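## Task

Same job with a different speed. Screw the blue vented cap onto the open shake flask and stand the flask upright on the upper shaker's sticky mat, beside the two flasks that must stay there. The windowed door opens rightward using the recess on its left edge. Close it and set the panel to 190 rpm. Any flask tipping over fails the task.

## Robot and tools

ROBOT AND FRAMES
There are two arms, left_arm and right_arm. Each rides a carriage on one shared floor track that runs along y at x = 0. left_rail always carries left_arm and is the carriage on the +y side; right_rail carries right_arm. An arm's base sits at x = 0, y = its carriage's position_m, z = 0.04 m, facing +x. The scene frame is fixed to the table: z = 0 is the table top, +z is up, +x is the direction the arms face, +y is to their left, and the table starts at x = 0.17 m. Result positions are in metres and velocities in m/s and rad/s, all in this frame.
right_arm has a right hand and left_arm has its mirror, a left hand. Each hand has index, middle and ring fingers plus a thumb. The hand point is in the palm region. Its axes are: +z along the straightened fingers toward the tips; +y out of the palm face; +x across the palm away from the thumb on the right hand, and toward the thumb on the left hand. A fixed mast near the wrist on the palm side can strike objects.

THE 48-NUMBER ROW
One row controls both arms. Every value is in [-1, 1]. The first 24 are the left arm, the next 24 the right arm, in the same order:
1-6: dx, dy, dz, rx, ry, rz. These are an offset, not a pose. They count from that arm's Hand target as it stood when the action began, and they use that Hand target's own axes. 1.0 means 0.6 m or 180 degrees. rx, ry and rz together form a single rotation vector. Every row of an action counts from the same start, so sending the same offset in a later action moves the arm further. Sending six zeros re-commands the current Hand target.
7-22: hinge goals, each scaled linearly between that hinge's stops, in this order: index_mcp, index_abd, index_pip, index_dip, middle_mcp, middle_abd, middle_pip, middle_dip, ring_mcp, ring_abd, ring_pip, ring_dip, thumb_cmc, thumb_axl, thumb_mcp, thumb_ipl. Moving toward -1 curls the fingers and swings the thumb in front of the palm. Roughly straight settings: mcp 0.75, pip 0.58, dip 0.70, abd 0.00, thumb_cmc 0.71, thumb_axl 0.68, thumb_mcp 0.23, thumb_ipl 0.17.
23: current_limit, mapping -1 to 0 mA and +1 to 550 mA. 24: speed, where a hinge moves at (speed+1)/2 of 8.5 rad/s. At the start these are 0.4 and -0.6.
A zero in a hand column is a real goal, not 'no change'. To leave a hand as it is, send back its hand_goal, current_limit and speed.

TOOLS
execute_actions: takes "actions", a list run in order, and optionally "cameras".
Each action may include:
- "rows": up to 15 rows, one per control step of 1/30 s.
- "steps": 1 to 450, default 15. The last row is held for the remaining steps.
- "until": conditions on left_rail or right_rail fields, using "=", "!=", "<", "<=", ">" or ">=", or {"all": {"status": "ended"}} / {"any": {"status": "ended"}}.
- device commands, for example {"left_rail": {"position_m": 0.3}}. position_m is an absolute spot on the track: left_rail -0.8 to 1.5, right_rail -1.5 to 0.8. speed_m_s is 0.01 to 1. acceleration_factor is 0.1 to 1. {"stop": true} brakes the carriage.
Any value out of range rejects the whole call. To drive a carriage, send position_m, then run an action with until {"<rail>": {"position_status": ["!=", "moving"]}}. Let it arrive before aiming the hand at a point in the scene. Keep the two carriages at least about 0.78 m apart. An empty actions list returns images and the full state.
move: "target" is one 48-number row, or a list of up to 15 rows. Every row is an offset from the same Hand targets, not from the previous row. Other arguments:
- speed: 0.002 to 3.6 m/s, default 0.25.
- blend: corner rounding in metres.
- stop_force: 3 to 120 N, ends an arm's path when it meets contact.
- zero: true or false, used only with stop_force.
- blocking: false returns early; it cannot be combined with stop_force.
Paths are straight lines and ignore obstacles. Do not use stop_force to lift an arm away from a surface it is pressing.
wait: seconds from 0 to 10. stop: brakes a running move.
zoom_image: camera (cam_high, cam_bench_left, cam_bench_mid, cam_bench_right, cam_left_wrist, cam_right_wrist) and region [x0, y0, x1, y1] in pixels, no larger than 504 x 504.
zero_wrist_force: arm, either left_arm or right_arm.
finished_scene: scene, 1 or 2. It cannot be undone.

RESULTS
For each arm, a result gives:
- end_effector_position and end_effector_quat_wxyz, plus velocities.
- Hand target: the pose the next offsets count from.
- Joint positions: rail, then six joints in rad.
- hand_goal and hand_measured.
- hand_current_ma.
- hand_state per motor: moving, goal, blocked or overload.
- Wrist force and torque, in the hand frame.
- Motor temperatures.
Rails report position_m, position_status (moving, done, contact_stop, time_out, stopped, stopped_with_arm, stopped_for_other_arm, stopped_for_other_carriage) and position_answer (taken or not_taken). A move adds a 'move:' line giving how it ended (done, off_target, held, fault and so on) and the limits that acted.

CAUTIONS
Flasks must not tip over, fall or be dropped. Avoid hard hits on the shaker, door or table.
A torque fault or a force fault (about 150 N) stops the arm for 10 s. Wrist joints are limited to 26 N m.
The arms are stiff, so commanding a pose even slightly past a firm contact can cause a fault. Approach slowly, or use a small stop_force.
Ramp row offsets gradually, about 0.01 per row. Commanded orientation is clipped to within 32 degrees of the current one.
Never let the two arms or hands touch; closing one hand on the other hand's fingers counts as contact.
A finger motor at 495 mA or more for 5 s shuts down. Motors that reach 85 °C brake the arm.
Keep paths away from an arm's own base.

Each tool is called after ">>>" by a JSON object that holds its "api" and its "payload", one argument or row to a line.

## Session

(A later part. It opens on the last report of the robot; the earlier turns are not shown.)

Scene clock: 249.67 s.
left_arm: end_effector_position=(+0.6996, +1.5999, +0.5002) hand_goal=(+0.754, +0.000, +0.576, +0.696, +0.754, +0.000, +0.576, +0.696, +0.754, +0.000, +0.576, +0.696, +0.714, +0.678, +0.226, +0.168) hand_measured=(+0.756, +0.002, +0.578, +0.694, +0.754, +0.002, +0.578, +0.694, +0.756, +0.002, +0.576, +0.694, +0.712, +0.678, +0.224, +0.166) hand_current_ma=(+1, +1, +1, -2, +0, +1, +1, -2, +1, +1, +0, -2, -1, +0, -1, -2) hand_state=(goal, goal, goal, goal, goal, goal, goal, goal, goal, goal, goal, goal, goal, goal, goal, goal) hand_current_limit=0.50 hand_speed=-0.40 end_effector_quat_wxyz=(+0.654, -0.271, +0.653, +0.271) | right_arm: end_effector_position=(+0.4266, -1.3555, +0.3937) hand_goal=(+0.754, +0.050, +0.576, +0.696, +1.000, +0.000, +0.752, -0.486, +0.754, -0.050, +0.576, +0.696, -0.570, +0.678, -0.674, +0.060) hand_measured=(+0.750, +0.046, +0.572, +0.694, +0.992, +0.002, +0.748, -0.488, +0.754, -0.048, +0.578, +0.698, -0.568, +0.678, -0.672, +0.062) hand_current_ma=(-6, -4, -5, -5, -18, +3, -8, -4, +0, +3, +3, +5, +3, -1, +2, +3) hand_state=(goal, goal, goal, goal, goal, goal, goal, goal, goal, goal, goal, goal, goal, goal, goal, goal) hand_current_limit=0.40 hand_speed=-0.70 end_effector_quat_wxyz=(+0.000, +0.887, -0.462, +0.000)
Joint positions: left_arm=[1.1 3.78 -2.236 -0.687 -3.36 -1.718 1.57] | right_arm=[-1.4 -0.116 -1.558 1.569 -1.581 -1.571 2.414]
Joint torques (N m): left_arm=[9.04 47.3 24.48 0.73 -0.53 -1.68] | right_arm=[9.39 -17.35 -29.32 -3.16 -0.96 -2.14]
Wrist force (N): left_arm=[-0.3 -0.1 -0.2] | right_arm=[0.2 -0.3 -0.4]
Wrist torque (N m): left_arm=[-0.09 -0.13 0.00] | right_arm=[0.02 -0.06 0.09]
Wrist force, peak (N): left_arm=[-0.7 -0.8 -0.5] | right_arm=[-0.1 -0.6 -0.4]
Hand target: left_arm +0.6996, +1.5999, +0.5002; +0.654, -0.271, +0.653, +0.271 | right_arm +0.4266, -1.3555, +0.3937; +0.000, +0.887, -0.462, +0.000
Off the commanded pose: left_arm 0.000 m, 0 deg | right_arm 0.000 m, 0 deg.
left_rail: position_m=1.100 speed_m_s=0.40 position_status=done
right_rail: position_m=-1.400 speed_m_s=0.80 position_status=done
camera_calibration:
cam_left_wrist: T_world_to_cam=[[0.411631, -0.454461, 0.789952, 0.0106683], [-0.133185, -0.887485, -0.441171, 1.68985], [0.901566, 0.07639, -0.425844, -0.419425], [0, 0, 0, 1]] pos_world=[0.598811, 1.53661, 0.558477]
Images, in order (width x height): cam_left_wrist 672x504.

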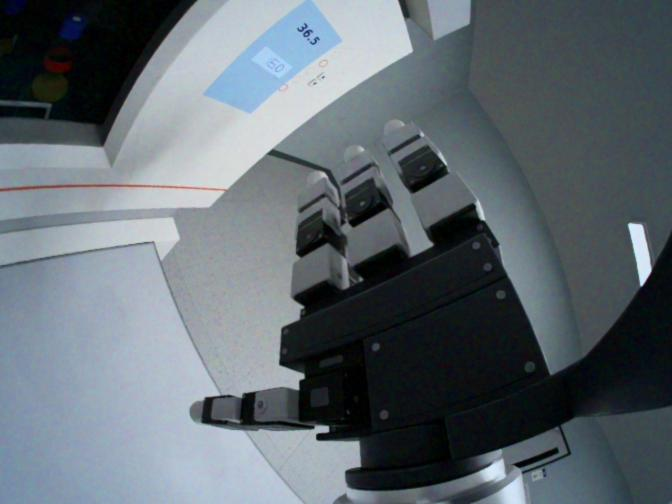

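>>> {"api": "move", "payload": {
  "target": [0.067,-0.4915,-0.0855,0.1111,0,0,0.754,0,0.576,0.696,0.754,0,0.576,0.696,0.137,0,0.576,0.696,0.714,0.678,0.226,0.168,0.5,-0.4,0,0,0,0,0,0,0.754,0.05,0.576,0.696,1.0,0,0.752,-0.486,0.754,-0.05,0.576,0.696,-0.571,0.678,-0.674,0.059,0.4,-0.7],
  "speed": 0.4
}}

>>> {"api": "execute_actions", "payload": {
  "actions": [
    {"left_rail":{"position_m":1.45,"speed_m_s":0.4,"acceleration_factor":0.6},"steps":100,"until":{"left_rail":{"position_status":["!=","moving"]}}}
  ]
}}

>>> {"api": "move", "payload": {
  "target": [-0.0052,0.0507,0.0104,0,0,0,0.754,0,0.576,0.696,0.754,0,0.576,0.696,0.137,0,0.576,0.696,0.714,0.678,0.226,0.168,0.5,-0.4,0,0,0,0,0,0,0.754,0.05,0.576,0.696,1.0,0,0.752,-0.486,0.754,-0.05,0.576,0.696,-0.571,0.678,-0.674,0.059,0.4,-0.7],
  "speed": 0.08,
  "stop_force": 6,
  "cameras": ["cam_left_wrist"]
}}

>>> {"api": "zoom_image", "payload": {
  "camera": "cam_left_wrist",
  "region": [120, 0, 400, 210]
}}

Scene clock: 252.50 s.
left_arm: end_effector_position=(+0.8719, +1.3552, +0.4601) hand_goal=(+0.754, +0.000, +0.576, +0.696, +0.754, +0.000, +0.576, +0.696, +0.138, +0.000, +0.576, +0.696, +0.714, +0.678, +0.226, +0.168) hand_measured=(+0.754, +0.002, +0.578, +0.694, +0.754, +0.002, +0.578, +0.694, +0.140, +0.002, +0.576, +0.694, +0.712, +0.678, +0.224, +0.166) hand_current_ma=(+0, +1, +1, -2, +0, +1, +1, -2, +2, +1, +0, -2, -1, +0, -1, -2) hand_state=(goal, goal, goal, goal, goal, goal, goal, goal, goal, goal, goal, goal, goal, goal, goal, goal) hand_current_limit=0.50 hand_speed=-0.40 end_effector_quat_wxyz=(+0.691, -0.153, +0.690, +0.153) | right_arm: end_effector_position=(+0.4266, -1.3555, +0.3937) hand_goal=(+0.754, +0.050, +0.576, +0.696, +1.000, +0.000, +0.752, -0.486, +0.754, -0.050, +0.576, +0.696, -0.570, +0.678, -0.674, +0.060) hand_measured=(+0.750, +0.046, +0.572, +0.694, +0.992, +0.002, +0.748, -0.488, +0.754, -0.048, +0.578, +0.698, -0.568, +0.678, -0.672, +0.062) hand_current_ma=(-6, -4, -5, -5, -18, +3, -8, -4, +0, +3, +3, +5, +3, -1, +2, +3) hand_state=(goal, goal, goal, goal, goal, goal, goal, goal, goal, goal, goal, goal, goal, goal, goal, goal) hand_current_limit=0.40 hand_speed=-0.70 end_effector_quat_wxyz=(+0.000, +0.887, -0.462, +0.000)
Joint positions: left_arm=[1.1 3.447 -2.387 -0.527 -3.368 -1.701 1.571] | right_arm=[-1.4 -0.116 -1.558 1.569 -1.581 -1.571 2.414]
Joint torques (N m): left_arm=[-6.33 43.14 26.08 -0.74 -1.4 -1.91] | right_arm=[10.32 -17.83 -29.05 -3.32 -0.92 -2.1]
Wrist force (N): left_arm=[-0.9 0.2 0.1] | right_arm=[0.3 -0.4 -0.2]
Wrist torque (N m): left_arm=[-0.04 -0.07 -0.16] | right_arm=[-0.02 -0.08 0.09]
Wrist force, peak (N): left_arm=[-0.6 -2.3 0.1] | right_arm=[0.5 -0.4 -0.3]
Hand target: left_arm +0.8719, +1.3551, +0.4601; +0.691, -0.153, +0.690, +0.153 | right_arm +0.4266, -1.3555, +0.3937; +0.000, +0.887, -0.462, +0.000
Off the commanded pose: left_arm 0.000 m, 0 deg | right_arm 0.000 m, 0 deg.
left_rail: position_m=1.100 speed_m_s=0.40 position_status=done
right_rail: position_m=-1.400 speed_m_s=0.80 position_status=done
move: done

Scene clock: 254.77 s.
left_arm: end_effector_position=(+0.8719, +1.7052, +0.4601) hand_goal=(+0.754, +0.000, +0.576, +0.696, +0.754, +0.000, +0.576, +0.696, +0.138, +0.000, +0.576, +0.696, +0.714, +0.678, +0.226, +0.168) hand_measured=(+0.754, +0.002, +0.578, +0.694, +0.754, +0.002, +0.578, +0.694, +0.140, +0.002, +0.576, +0.694, +0.712, +0.678, +0.224, +0.166) hand_current_ma=(+0, +1, +1, -2, +0, +1, +1, -2, +2, +1, +0, -2, -1, +0, -1, -2) hand_state=(goal, goal, goal, goal, goal, goal, goal, goal, goal, goal, goal, goal, goal, goal, goal, goal) hand_current_limit=0.50 hand_speed=-0.40 end_effector_quat_wxyz=(+0.691, -0.153, +0.690, +0.153) | right_arm: end_effector_position=(+0.4266, -1.3555, +0.3937) hand_goal=(+0.754, +0.050, +0.576, +0.696, +1.000, +0.000, +0.752, -0.486, +0.754, -0.050, +0.576, +0.696, -0.570, +0.678, -0.674, +0.060) hand_measured=(+0.750, +0.046, +0.572, +0.694, +0.992, +0.002, +0.748, -0.488, +0.754, -0.048, +0.578, +0.698, -0.568, +0.678, -0.672, +0.062) hand_current_ma=(-6, -4, -5, -5, -18, +3, -8, -4, +0, +3, +3, +5, +3, -1, +2, +3) hand_state=(goal, goal, goal, goal, goal, goal, goal, goal, goal, goal, goal, goal, goal, goal, goal, goal) hand_current_limit=0.40 hand_speed=-0.70 end_effector_quat_wxyz=(+0.000, +0.887, -0.462, +0.000)
Joint positions: left_arm=[1.45 3.447 -2.387 -0.527 -3.368 -1.702 1.571] | right_arm=[-1.4 -0.116 -1.558 1.569 -1.581 -1.571 2.414]
Joint torques (N m): left_arm=[-3.6 48.48 24.76 -0.02 -0.18 -1.59] | right_arm=[9.73 -17.8 -29.57 -3.23 -1.08 -2.23]
Wrist force (N): left_arm=[-0.3 -0.1 0.2] | right_arm=[0.1 -0.2 -0.5]
Wrist torque (N m): left_arm=[-0.10 -0.14 -0.10] | right_arm=[0.03 -0.05 0.07]
Wrist force, peak (N): left_arm=[-0.6 -1.2 -0.1] | right_arm=[0.6 -0.5 -0.5]
Hand target: left_arm +0.8719, +1.7051, +0.4601; +0.691, -0.153, +0.690, +0.153 | right_arm +0.4266, -1.3555, +0.3937; +0.000, +0.887, -0.462, +0.000
Off the commanded pose: left_arm 0.000 m, 0 deg | right_arm 0.000 m, 0 deg.
left_rail: position_m=1.450 speed_m_s=0.40 position_status=done
right_rail: position_m=-1.400 speed_m_s=0.80 position_status=done

Scene clock: 256.17 s.
left_arm: end_effector_position=(+0.8647, +1.7354, +0.4632) hand_goal=(+0.754, +0.000, +0.576, +0.696, +0.754, +0.000, +0.576, +0.696, +0.138, +0.000, +0.576, +0.696, +0.714, +0.678, +0.226, +0.168) hand_measured=(+0.754, +0.002, +0.578, +0.694, +0.754, +0.002, +0.578, +0.694, +0.140, +0.002, +0.576, +0.694, +0.712, +0.678, +0.224, +0.166) hand_current_ma=(+0, +1, +1, -2, +0, +1, +1, -2, +2, +1, +0, -2, -1, +0, -1, -2) hand_state=(goal, goal, goal, goal, goal, goal, goal, goal, goal, goal, goal, goal, goal, goal, goal, goal) hand_current_limit=0.50 hand_speed=-0.40 end_effector_quat_wxyz=(+0.691, -0.153, +0.690, +0.153) | right_arm: end_effector_position=(+0.4266, -1.3555, +0.3937) hand_goal=(+0.754, +0.050, +0.576, +0.696, +1.000, +0.000, +0.752, -0.486, +0.754, -0.050, +0.576, +0.696, -0.570, +0.678, -0.674, +0.060) hand_measured=(+0.750, +0.046, +0.572, +0.694, +0.992, +0.002, +0.748, -0.488, +0.754, -0.048, +0.578, +0.698, -0.568, +0.678, -0.672, +0.062) hand_current_ma=(-6, -4, -5, -5, -18, +3, -8, -4, +0, +3, +3, +5, +3, -1, +2, +3) hand_state=(goal, goal, goal, goal, goal, goal, goal, goal, goal, goal, goal, goal, goal, goal, goal, goal) hand_current_limit=0.40 hand_speed=-0.70 end_effector_quat_wxyz=(+0.000, +0.887, -0.462, +0.000)
Joint positions: left_arm=[1.45 3.492 -2.376 -0.538 -3.368 -1.657 1.571] | right_arm=[-1.4 -0.116 -1.558 1.569 -1.581 -1.571 2.414]
Joint torques (N m): left_arm=[11.02 62.97 21.1 -0.57 1.44 -1.62] | right_arm=[9.58 -17.9 -28.98 -3.38 -1.03 -2.03]
Wrist force (N): left_arm=[-0.6 -0.1 0.1] | right_arm=[0.2 -0.3 -0.4]
Wrist torque (N m): left_arm=[-0.11 -0.12 -0.11] | right_arm=[0.01 -0.06 0.07]
Wrist force, peak (N): left_arm=[-1.2 -1.3 0.0] | right_arm=[0.5 -0.3 -0.5]
Hand target: left_arm +0.8647, +1.7354, +0.4632; +0.691, -0.153, +0.690, +0.153 | right_arm +0.4266, -1.3555, +0.3937; +0.000, +0.887, -0.462, +0.000
Off the commanded pose: left_arm 0.000 m, 0 deg | right_arm 0.000 m, 0 deg.
left_rail: position_m=1.450 speed_m_s=0.40 position_status=done
right_rail: position_m=-1.400 speed_m_s=0.80 position_status=done
move: done
camera_calibration:
cam_left_wrist: T_world_to_cam=[[0.231426, -0.568144, 0.789718, 0.386697], [-0.428685, -0.788251, -0.441462, 1.89917], [0.87331, -0.236375, -0.425976, -0.0271196], [0, 0, 0, 1]] pos_world=[0.748338, 1.71031, 0.521477]
Images, in order (width x height): cam_left_wrist 672x504.

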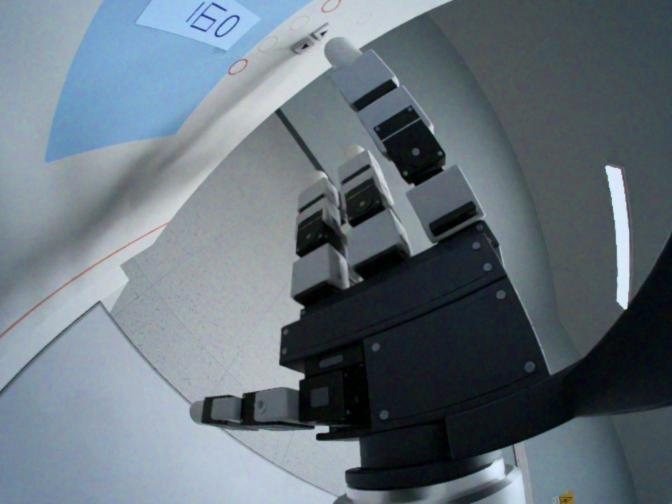

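Scaled by 1.800 from the camera's 672x504 image, which has a finer 960x720 frame.

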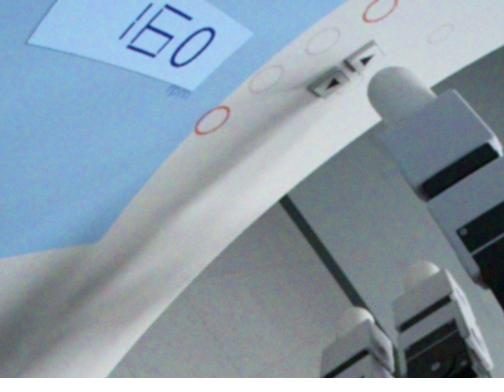

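>>> {"api": "move", "payload": {
  "target": [
    [0,0.0144,0.0067,0,0,0,0.754,0,0.576,0.696,0.754,0,0.576,0.696,0.137,0,0.576,0.696,0.714,0.678,0.226,0.168,0.5,-0.4,0,0,0,0,0,0,0.754,0.05,0.576,0.696,1.0,0,0.752,-0.486,0.754,-0.05,0.576,0.696,-0.571,0.678,-0.674,0.059,0.4,-0.7],
    [0,0,0,0,0,0,0.754,0,0.576,0.696,0.754,0,0.576,0.696,0.137,0,0.576,0.696,0.714,0.678,0.226,0.168,0.5,-0.4,0,0,0,0,0,0,0.754,0.05,0.576,0.696,1.0,0,0.752,-0.486,0.754,-0.05,0.576,0.696,-0.571,0.678,-0.674,0.059,0.4,-0.7]
  ],
  "speed": 0.03,
  "cameras": ["cam_left_wrist"]
}}

>>> {"api": "zoom_image", "payload": {
  "camera": "cam_left_wrist",
  "region": [120, 0, 280, 120]
}}

Scene clock: 257.87 s.
left_arm: end_effector_position=(+0.8647, +1.7355, +0.4632) hand_goal=(+0.754, +0.000, +0.576, +0.696, +0.754, +0.000, +0.576, +0.696, +0.138, +0.000, +0.576, +0.696, +0.714, +0.678, +0.226, +0.168) hand_measured=(+0.754, +0.002, +0.578, +0.694, +0.754, +0.002, +0.578, +0.694, +0.140, +0.002, +0.576, +0.694, +0.712, +0.678, +0.224, +0.166) hand_current_ma=(+0, +1, +1, -2, +0, +1, +1, -2, +2, +1, +0, -2, -1, +0, -1, -2) hand_state=(goal, goal, goal, goal, goal, goal, goal, goal, goal, goal, goal, goal, goal, goal, goal, goal) hand_current_limit=0.50 hand_speed=-0.40 end_effector_quat_wxyz=(+0.691, -0.153, +0.690, +0.153) | right_arm: end_effector_position=(+0.4266, -1.3555, +0.3937) hand_goal=(+0.754, +0.050, +0.576, +0.696, +1.000, +0.000, +0.752, -0.486, +0.754, -0.050, +0.576, +0.696, -0.570, +0.678, -0.674, +0.060) hand_measured=(+0.750, +0.046, +0.572, +0.694, +0.992, +0.002, +0.748, -0.488, +0.754, -0.048, +0.578, +0.698, -0.568, +0.678, -0.672, +0.062) hand_current_ma=(-6, -4, -5, -5, -18, +3, -8, -4, +0, +3, +3, +5, +3, -1, +2, +3) hand_state=(goal, goal, goal, goal, goal, goal, goal, goal, goal, goal, goal, goal, goal, goal, goal, goal) hand_current_limit=0.40 hand_speed=-0.70 end_effector_quat_wxyz=(+0.000, +0.887, -0.462, +0.000)
Joint positions: left_arm=[1.45 3.492 -2.376 -0.538 -3.368 -1.657 1.571] | right_arm=[-1.4 -0.116 -1.558 1.569 -1.581 -1.571 2.414]
Joint torques (N m): left_arm=[-5.99 61.77 12.28 4.39 -1.41 -1.28] | right_arm=[9.41 -16.76 -28.88 -3.36 -0.96 -2.19]
Wrist force (N): left_arm=[-0.8 0.0 0.0] | right_arm=[0.0 -0.3 -0.4]
Wrist torque (N m): left_arm=[-0.08 -0.10 -0.13] | right_arm=[0.01 -0.03 0.07]
Wrist force, peak (N): left_arm=[-0.6 -10.4 -7.1] | right_arm=[0.3 -0.5 -0.4]
Hand target: left_arm +0.8647, +1.7354, +0.4632; +0.691, -0.153, +0.690, +0.153 | right_arm +0.4266, -1.3555, +0.3937; +0.000, +0.887, -0.462, +0.000
Off the commanded pose: left_arm 0.000 m, 0 deg | right_arm 0.000 m, 0 deg.
left_rail: position_m=1.450 speed_m_s=0.40 position_status=done
right_rail: position_m=-1.400 speed_m_s=0.80 position_status=done
move: done
camera_calibration:
cam_left_wrist: T_world_to_cam=[[0.231451, -0.568058, 0.789773, 0.386481], [-0.428626, -0.788319, -0.441399, 1.89933], [0.873333, -0.236355, -0.425941, -0.0271227], [0, 0, 0, 1]] pos_world=[0.748338, 1.71041, 0.521577]
Images, in order (width x height): cam_left_wrist 672x504.

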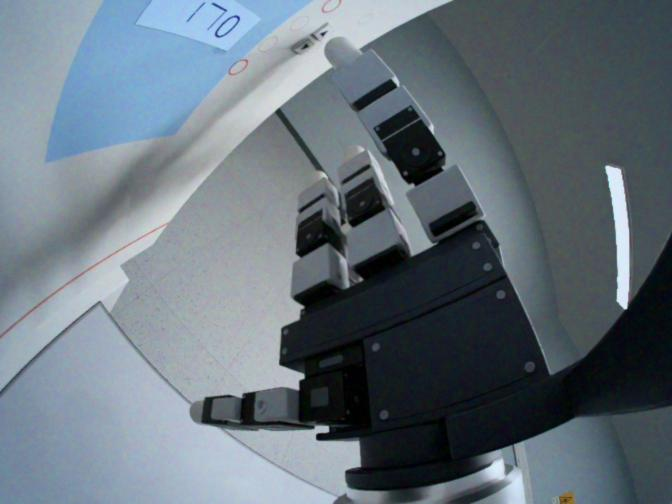

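Scaled by 3.150 from the camera's 672x504 image, which has a finer 960x720 frame.

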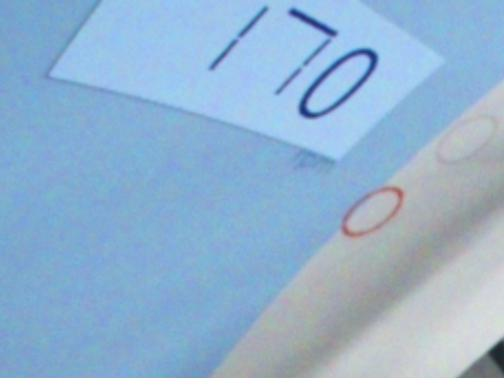

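>>> {"api": "move", "payload": {
  "target": [
    [0,0.0138,0.0064,0,0,0,0.754,0,0.576,0.696,0.754,0,0.576,0.696,0.137,0,0.576,0.696,0.714,0.678,0.226,0.168,0.5,-0.4,0,0,0,0,0,0,0.754,0.05,0.576,0.696,1.0,0,0.752,-0.486,0.754,-0.05,0.576,0.696,-0.571,0.678,-0.674,0.059,0.4,-0.7],
    [0,0,0,0,0,0,0.754,0,0.576,0.696,0.754,0,0.576,0.696,0.137,0,0.576,0.696,0.714,0.678,0.226,0.168,0.5,-0.4,0,0,0,0,0,0,0.754,0.05,0.576,0.696,1.0,0,0.752,-0.486,0.754,-0.05,0.576,0.696,-0.571,0.678,-0.674,0.059,0.4,-0.7],
    [0,0.0138,0.0064,0,0,0,0.754,0,0.576,0.696,0.754,0,0.576,0.696,0.137,0,0.576,0.696,0.714,0.678,0.226,0.168,0.5,-0.4,0,0,0,0,0,0,0.754,0.05,0.576,0.696,1.0,0,0.752,-0.486,0.754,-0.05,0.576,0.696,-0.571,0.678,-0.674,0.059,0.4,-0.7],
    [0,0,0,0,0,0,0.754,0,0.576,0.696,0.754,0,0.576,0.696,0.137,0,0.576,0.696,0.714,0.678,0.226,0.168,0.5,-0.4,0,0,0,0,0,0,0.754,0.05,0.576,0.696,1.0,0,0.752,-0.486,0.754,-0.05,0.576,0.696,-0.571,0.678,-0.674,0.059,0.4,-0.7]
  ],
  "speed": 0.03,
  "cameras": ["cam_left_wrist"]
}}

>>> {"api": "zoom_image", "payload": {
  "camera": "cam_left_wrist",
  "region": [120, 0, 280, 120]
}}

Scene clock: 260.77 s.
left_arm: end_effector_position=(+0.8647, +1.7354, +0.4632) hand_goal=(+0.754, +0.000, +0.576, +0.696, +0.754, +0.000, +0.576, +0.696, +0.138, +0.000, +0.576, +0.696, +0.714, +0.678, +0.226, +0.168) hand_measured=(+0.754, +0.002, +0.578, +0.694, +0.754, +0.002, +0.578, +0.694, +0.140, +0.002, +0.576, +0.694, +0.712, +0.678, +0.224, +0.166) hand_current_ma=(+0, +1, +1, -2, +0, +1, +1, -2, +1, +1, +0, -2, -1, +0, -1, -2) hand_state=(goal, goal, goal, goal, goal, goal, goal, goal, goal, goal, goal, goal, goal, goal, goal, goal) hand_current_limit=0.50 hand_speed=-0.40 end_effector_quat_wxyz=(+0.691, -0.153, +0.690, +0.153) | right_arm: end_effector_position=(+0.4266, -1.3555, +0.3937) hand_goal=(+0.754, +0.050, +0.576, +0.696, +1.000, +0.000, +0.752, -0.486, +0.754, -0.050, +0.576, +0.696, -0.570, +0.678, -0.674, +0.060) hand_measured=(+0.750, +0.046, +0.572, +0.694, +0.992, +0.002, +0.748, -0.488, +0.754, -0.048, +0.578, +0.698, -0.568, +0.678, -0.672, +0.062) hand_current_ma=(-6, -4, -5, -5, -18, +3, -8, -4, +0, +3, +3, +5, +3, -1, +2, +3) hand_state=(goal, goal, goal, goal, goal, goal, goal, goal, goal, goal, goal, goal, goal, goal, goal, goal) hand_current_limit=0.40 hand_speed=-0.70 end_effector_quat_wxyz=(+0.000, +0.887, -0.462, +0.000)
Joint positions: left_arm=[1.45 3.492 -2.376 -0.538 -3.368 -1.657 1.571] | right_arm=[-1.4 -0.116 -1.558 1.569 -1.581 -1.571 2.414]
Joint torques (N m): left_arm=[-7.19 61.41 13.63 4.36 -0.95 0.14] | right_arm=[9.57 -17.17 -29.6 -3.51 -0.96 -2.17]
Wrist force (N): left_arm=[-0.8 0.1 -0.1] | right_arm=[0.1 -0.2 -0.4]
Wrist torque (N m): left_arm=[-0.06 -0.10 -0.14] | right_arm=[0.03 -0.05 0.07]
Wrist force, peak (N): left_arm=[-0.4 -5.9 -4.1] | right_arm=[0.3 -0.5 -0.4]
Hand target: left_arm +0.8647, +1.7353, +0.4632; +0.691, -0.153, +0.690, +0.153 | right_arm +0.4266, -1.3555, +0.3937; +0.000, +0.887, -0.462, +0.000
Off the commanded pose: left_arm 0.000 m, 0 deg | right_arm 0.000 m, 0 deg.
left_rail: position_m=1.450 speed_m_s=0.40 position_status=done
right_rail: position_m=-1.400 speed_m_s=0.80 position_status=done
move: done
camera_calibration:
cam_left_wrist: T_world_to_cam=[[0.231435, -0.568126, 0.789728, 0.386577], [-0.428681, -0.788263, -0.441445, 1.89922], [0.87331, -0.236375, -0.425977, -0.0270762], [0, 0, 0, 1]] pos_world=[0.748337, 1.71031, 0.521577]
Images, in order (width x height): cam_left_wrist 672x504.

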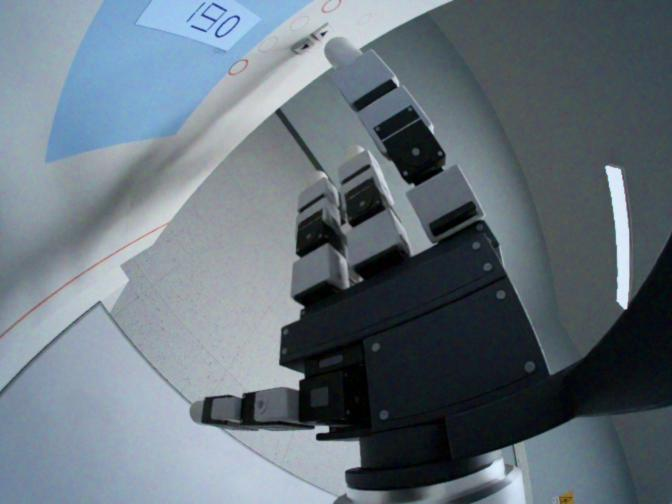

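Scaled by 3.150 from the camera's 672x504 image, which has a finer 960x720 frame.

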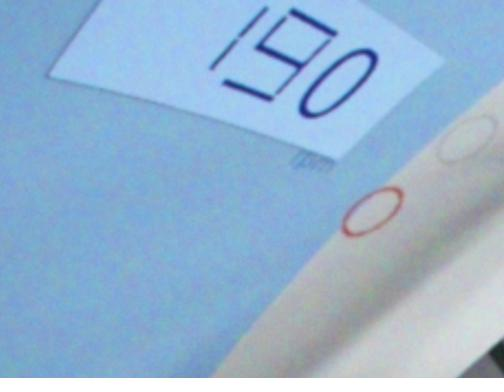

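>>> {"api": "execute_actions", "payload": {
  "actions": [
    {"left_rail":{"position_m":1.15,"speed_m_s":0.4,"acceleration_factor":0.6},"steps":100,"until":{"left_rail":{"position_status":["!=","moving"]}}}
  ],
  "cameras": ["cam_left_wrist", "cam_bench_left"]
}}

>>> {"api": "zoom_image", "payload": {
  "camera": "cam_left_wrist",
  "region": [0, 0, 300, 200]
}}

>>> {"api": "zoom_image", "payload": {
  "camera": "cam_bench_left",
  "region": [430, 100, 580, 280]
}}

Scene clock: 263.20 s.
left_arm: end_effector_position=(+0.8647, +1.4353, +0.4632) hand_goal=(+0.754, +0.000, +0.576, +0.696, +0.754, +0.000, +0.576, +0.696, +0.138, +0.000, +0.576, +0.696, +0.714, +0.678, +0.226, +0.168) hand_measured=(+0.754, +0.002, +0.578, +0.694, +0.754, +0.002, +0.578, +0.694, +0.140, +0.002, +0.576, +0.694, +0.712, +0.678, +0.224, +0.166) hand_current_ma=(+0, +1, +1, -2, +0, +1, +1, -2, +1, +1, +0, -2, -1, +0, -1, -2) hand_state=(goal, goal, goal, goal, goal, goal, goal, goal, goal, goal, goal, goal, goal, goal, goal, goal) hand_current_limit=0.50 hand_speed=-0.40 end_effector_quat_wxyz=(+0.691, -0.153, +0.690, +0.153) | right_arm: end_effector_position=(+0.4266, -1.3555, +0.3937) hand_goal=(+0.754, +0.050, +0.576, +0.696, +1.000, +0.000, +0.752, -0.486, +0.754, -0.050, +0.576, +0.696, -0.570, +0.678, -0.674, +0.060) hand_measured=(+0.750, +0.046, +0.572, +0.694, +0.992, +0.002, +0.748, -0.488, +0.754, -0.048, +0.578, +0.698, -0.568, +0.678, -0.672, +0.062) hand_current_ma=(-6, -4, -5, -5, -18, +3, -8, -4, +0, +3, +3, +5, +3, -1, +2, +3) hand_state=(goal, goal, goal, goal, goal, goal, goal, goal, goal, goal, goal, goal, goal, goal, goal, goal) hand_current_limit=0.40 hand_speed=-0.70 end_effector_quat_wxyz=(+0.000, +0.887, -0.462, +0.000)
Joint positions: left_arm=[1.15 3.492 -2.376 -0.538 -3.368 -1.657 1.571] | right_arm=[-1.4 -0.116 -1.558 1.569 -1.581 -1.571 2.414]
Joint torques (N m): left_arm=[6.59 58.54 14.89 3.84 1.48 -0.05] | right_arm=[10.01 -17.74 -28.99 -3.35 -0.83 -2.3]
Wrist force (N): left_arm=[-0.5 0.2 0.0] | right_arm=[-0.1 0.0 -0.4]
Wrist torque (N m): left_arm=[-0.05 -0.13 -0.12] | right_arm=[0.05 -0.02 0.06]
Wrist force, peak (N): left_arm=[-0.8 0.8 0.2] | right_arm=[0.3 -0.4 -0.4]
Hand target: left_arm +0.8647, +1.4354, +0.4632; +0.691, -0.153, +0.690, +0.153 | right_arm +0.4266, -1.3555, +0.3937; +0.000, +0.887, -0.462, +0.000
Off the commanded pose: left_arm 0.000 m, 0 deg | right_arm 0.000 m, 0 deg.
left_rail: position_m=1.150 speed_m_s=0.40 position_status=done
right_rail: position_m=-1.400 speed_m_s=0.80 position_status=done
camera_calibration:
cam_left_wrist: T_world_to_cam=[[0.231407, -0.568138, 0.789728, 0.216176], [-0.428648, -0.788262, -0.44148, 1.66273], [0.873334, -0.236353, -0.425941, -0.0980558], [0, 0, 0, 1]] pos_world=[0.748338, 1.41031, 0.521577]
Images, in order (width x height): cam_bench_left 672x504, cam_left_wrist 672x504.

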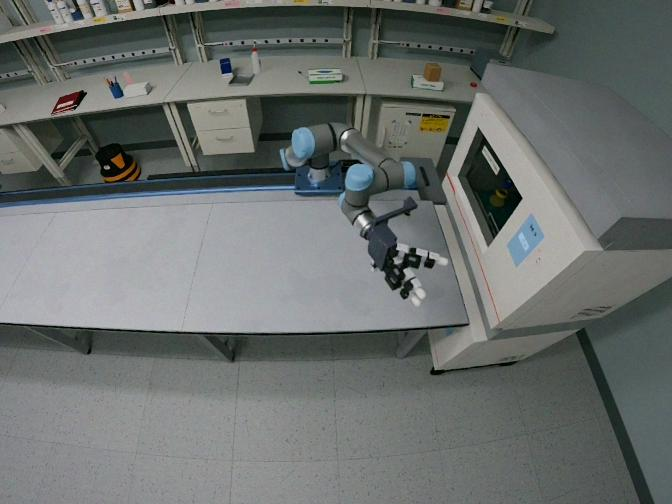

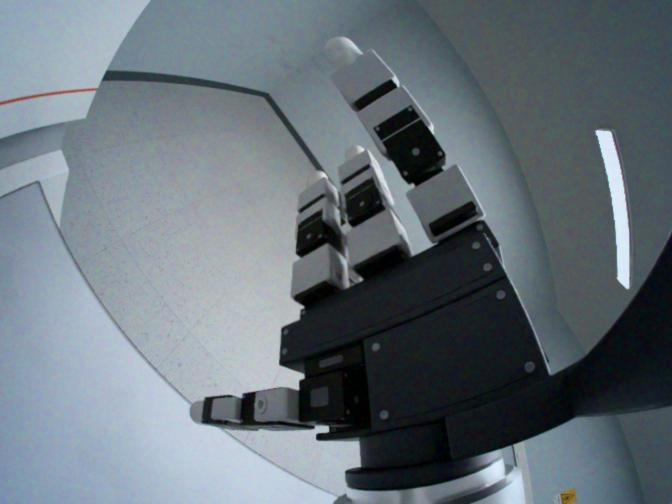

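Scaled by 1.680 from the camera's 672x504 image, which has a finer 960x720 frame.

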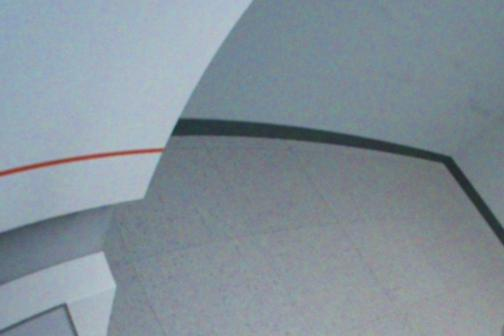

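Scaled by 2.800 from the camera's 672x504 image, which has a finer 960x720 frame.

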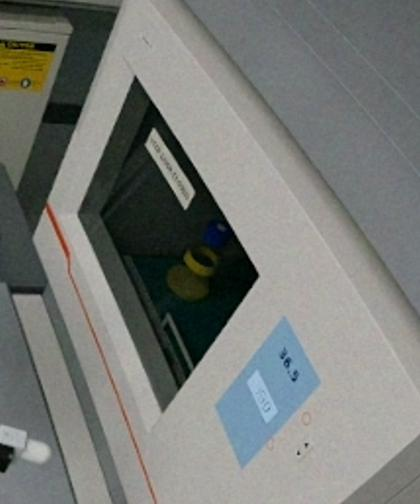

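>>> {"api": "finished_scene", "payload": {
  "scene": 2
}}

The scene is finished: the task was done.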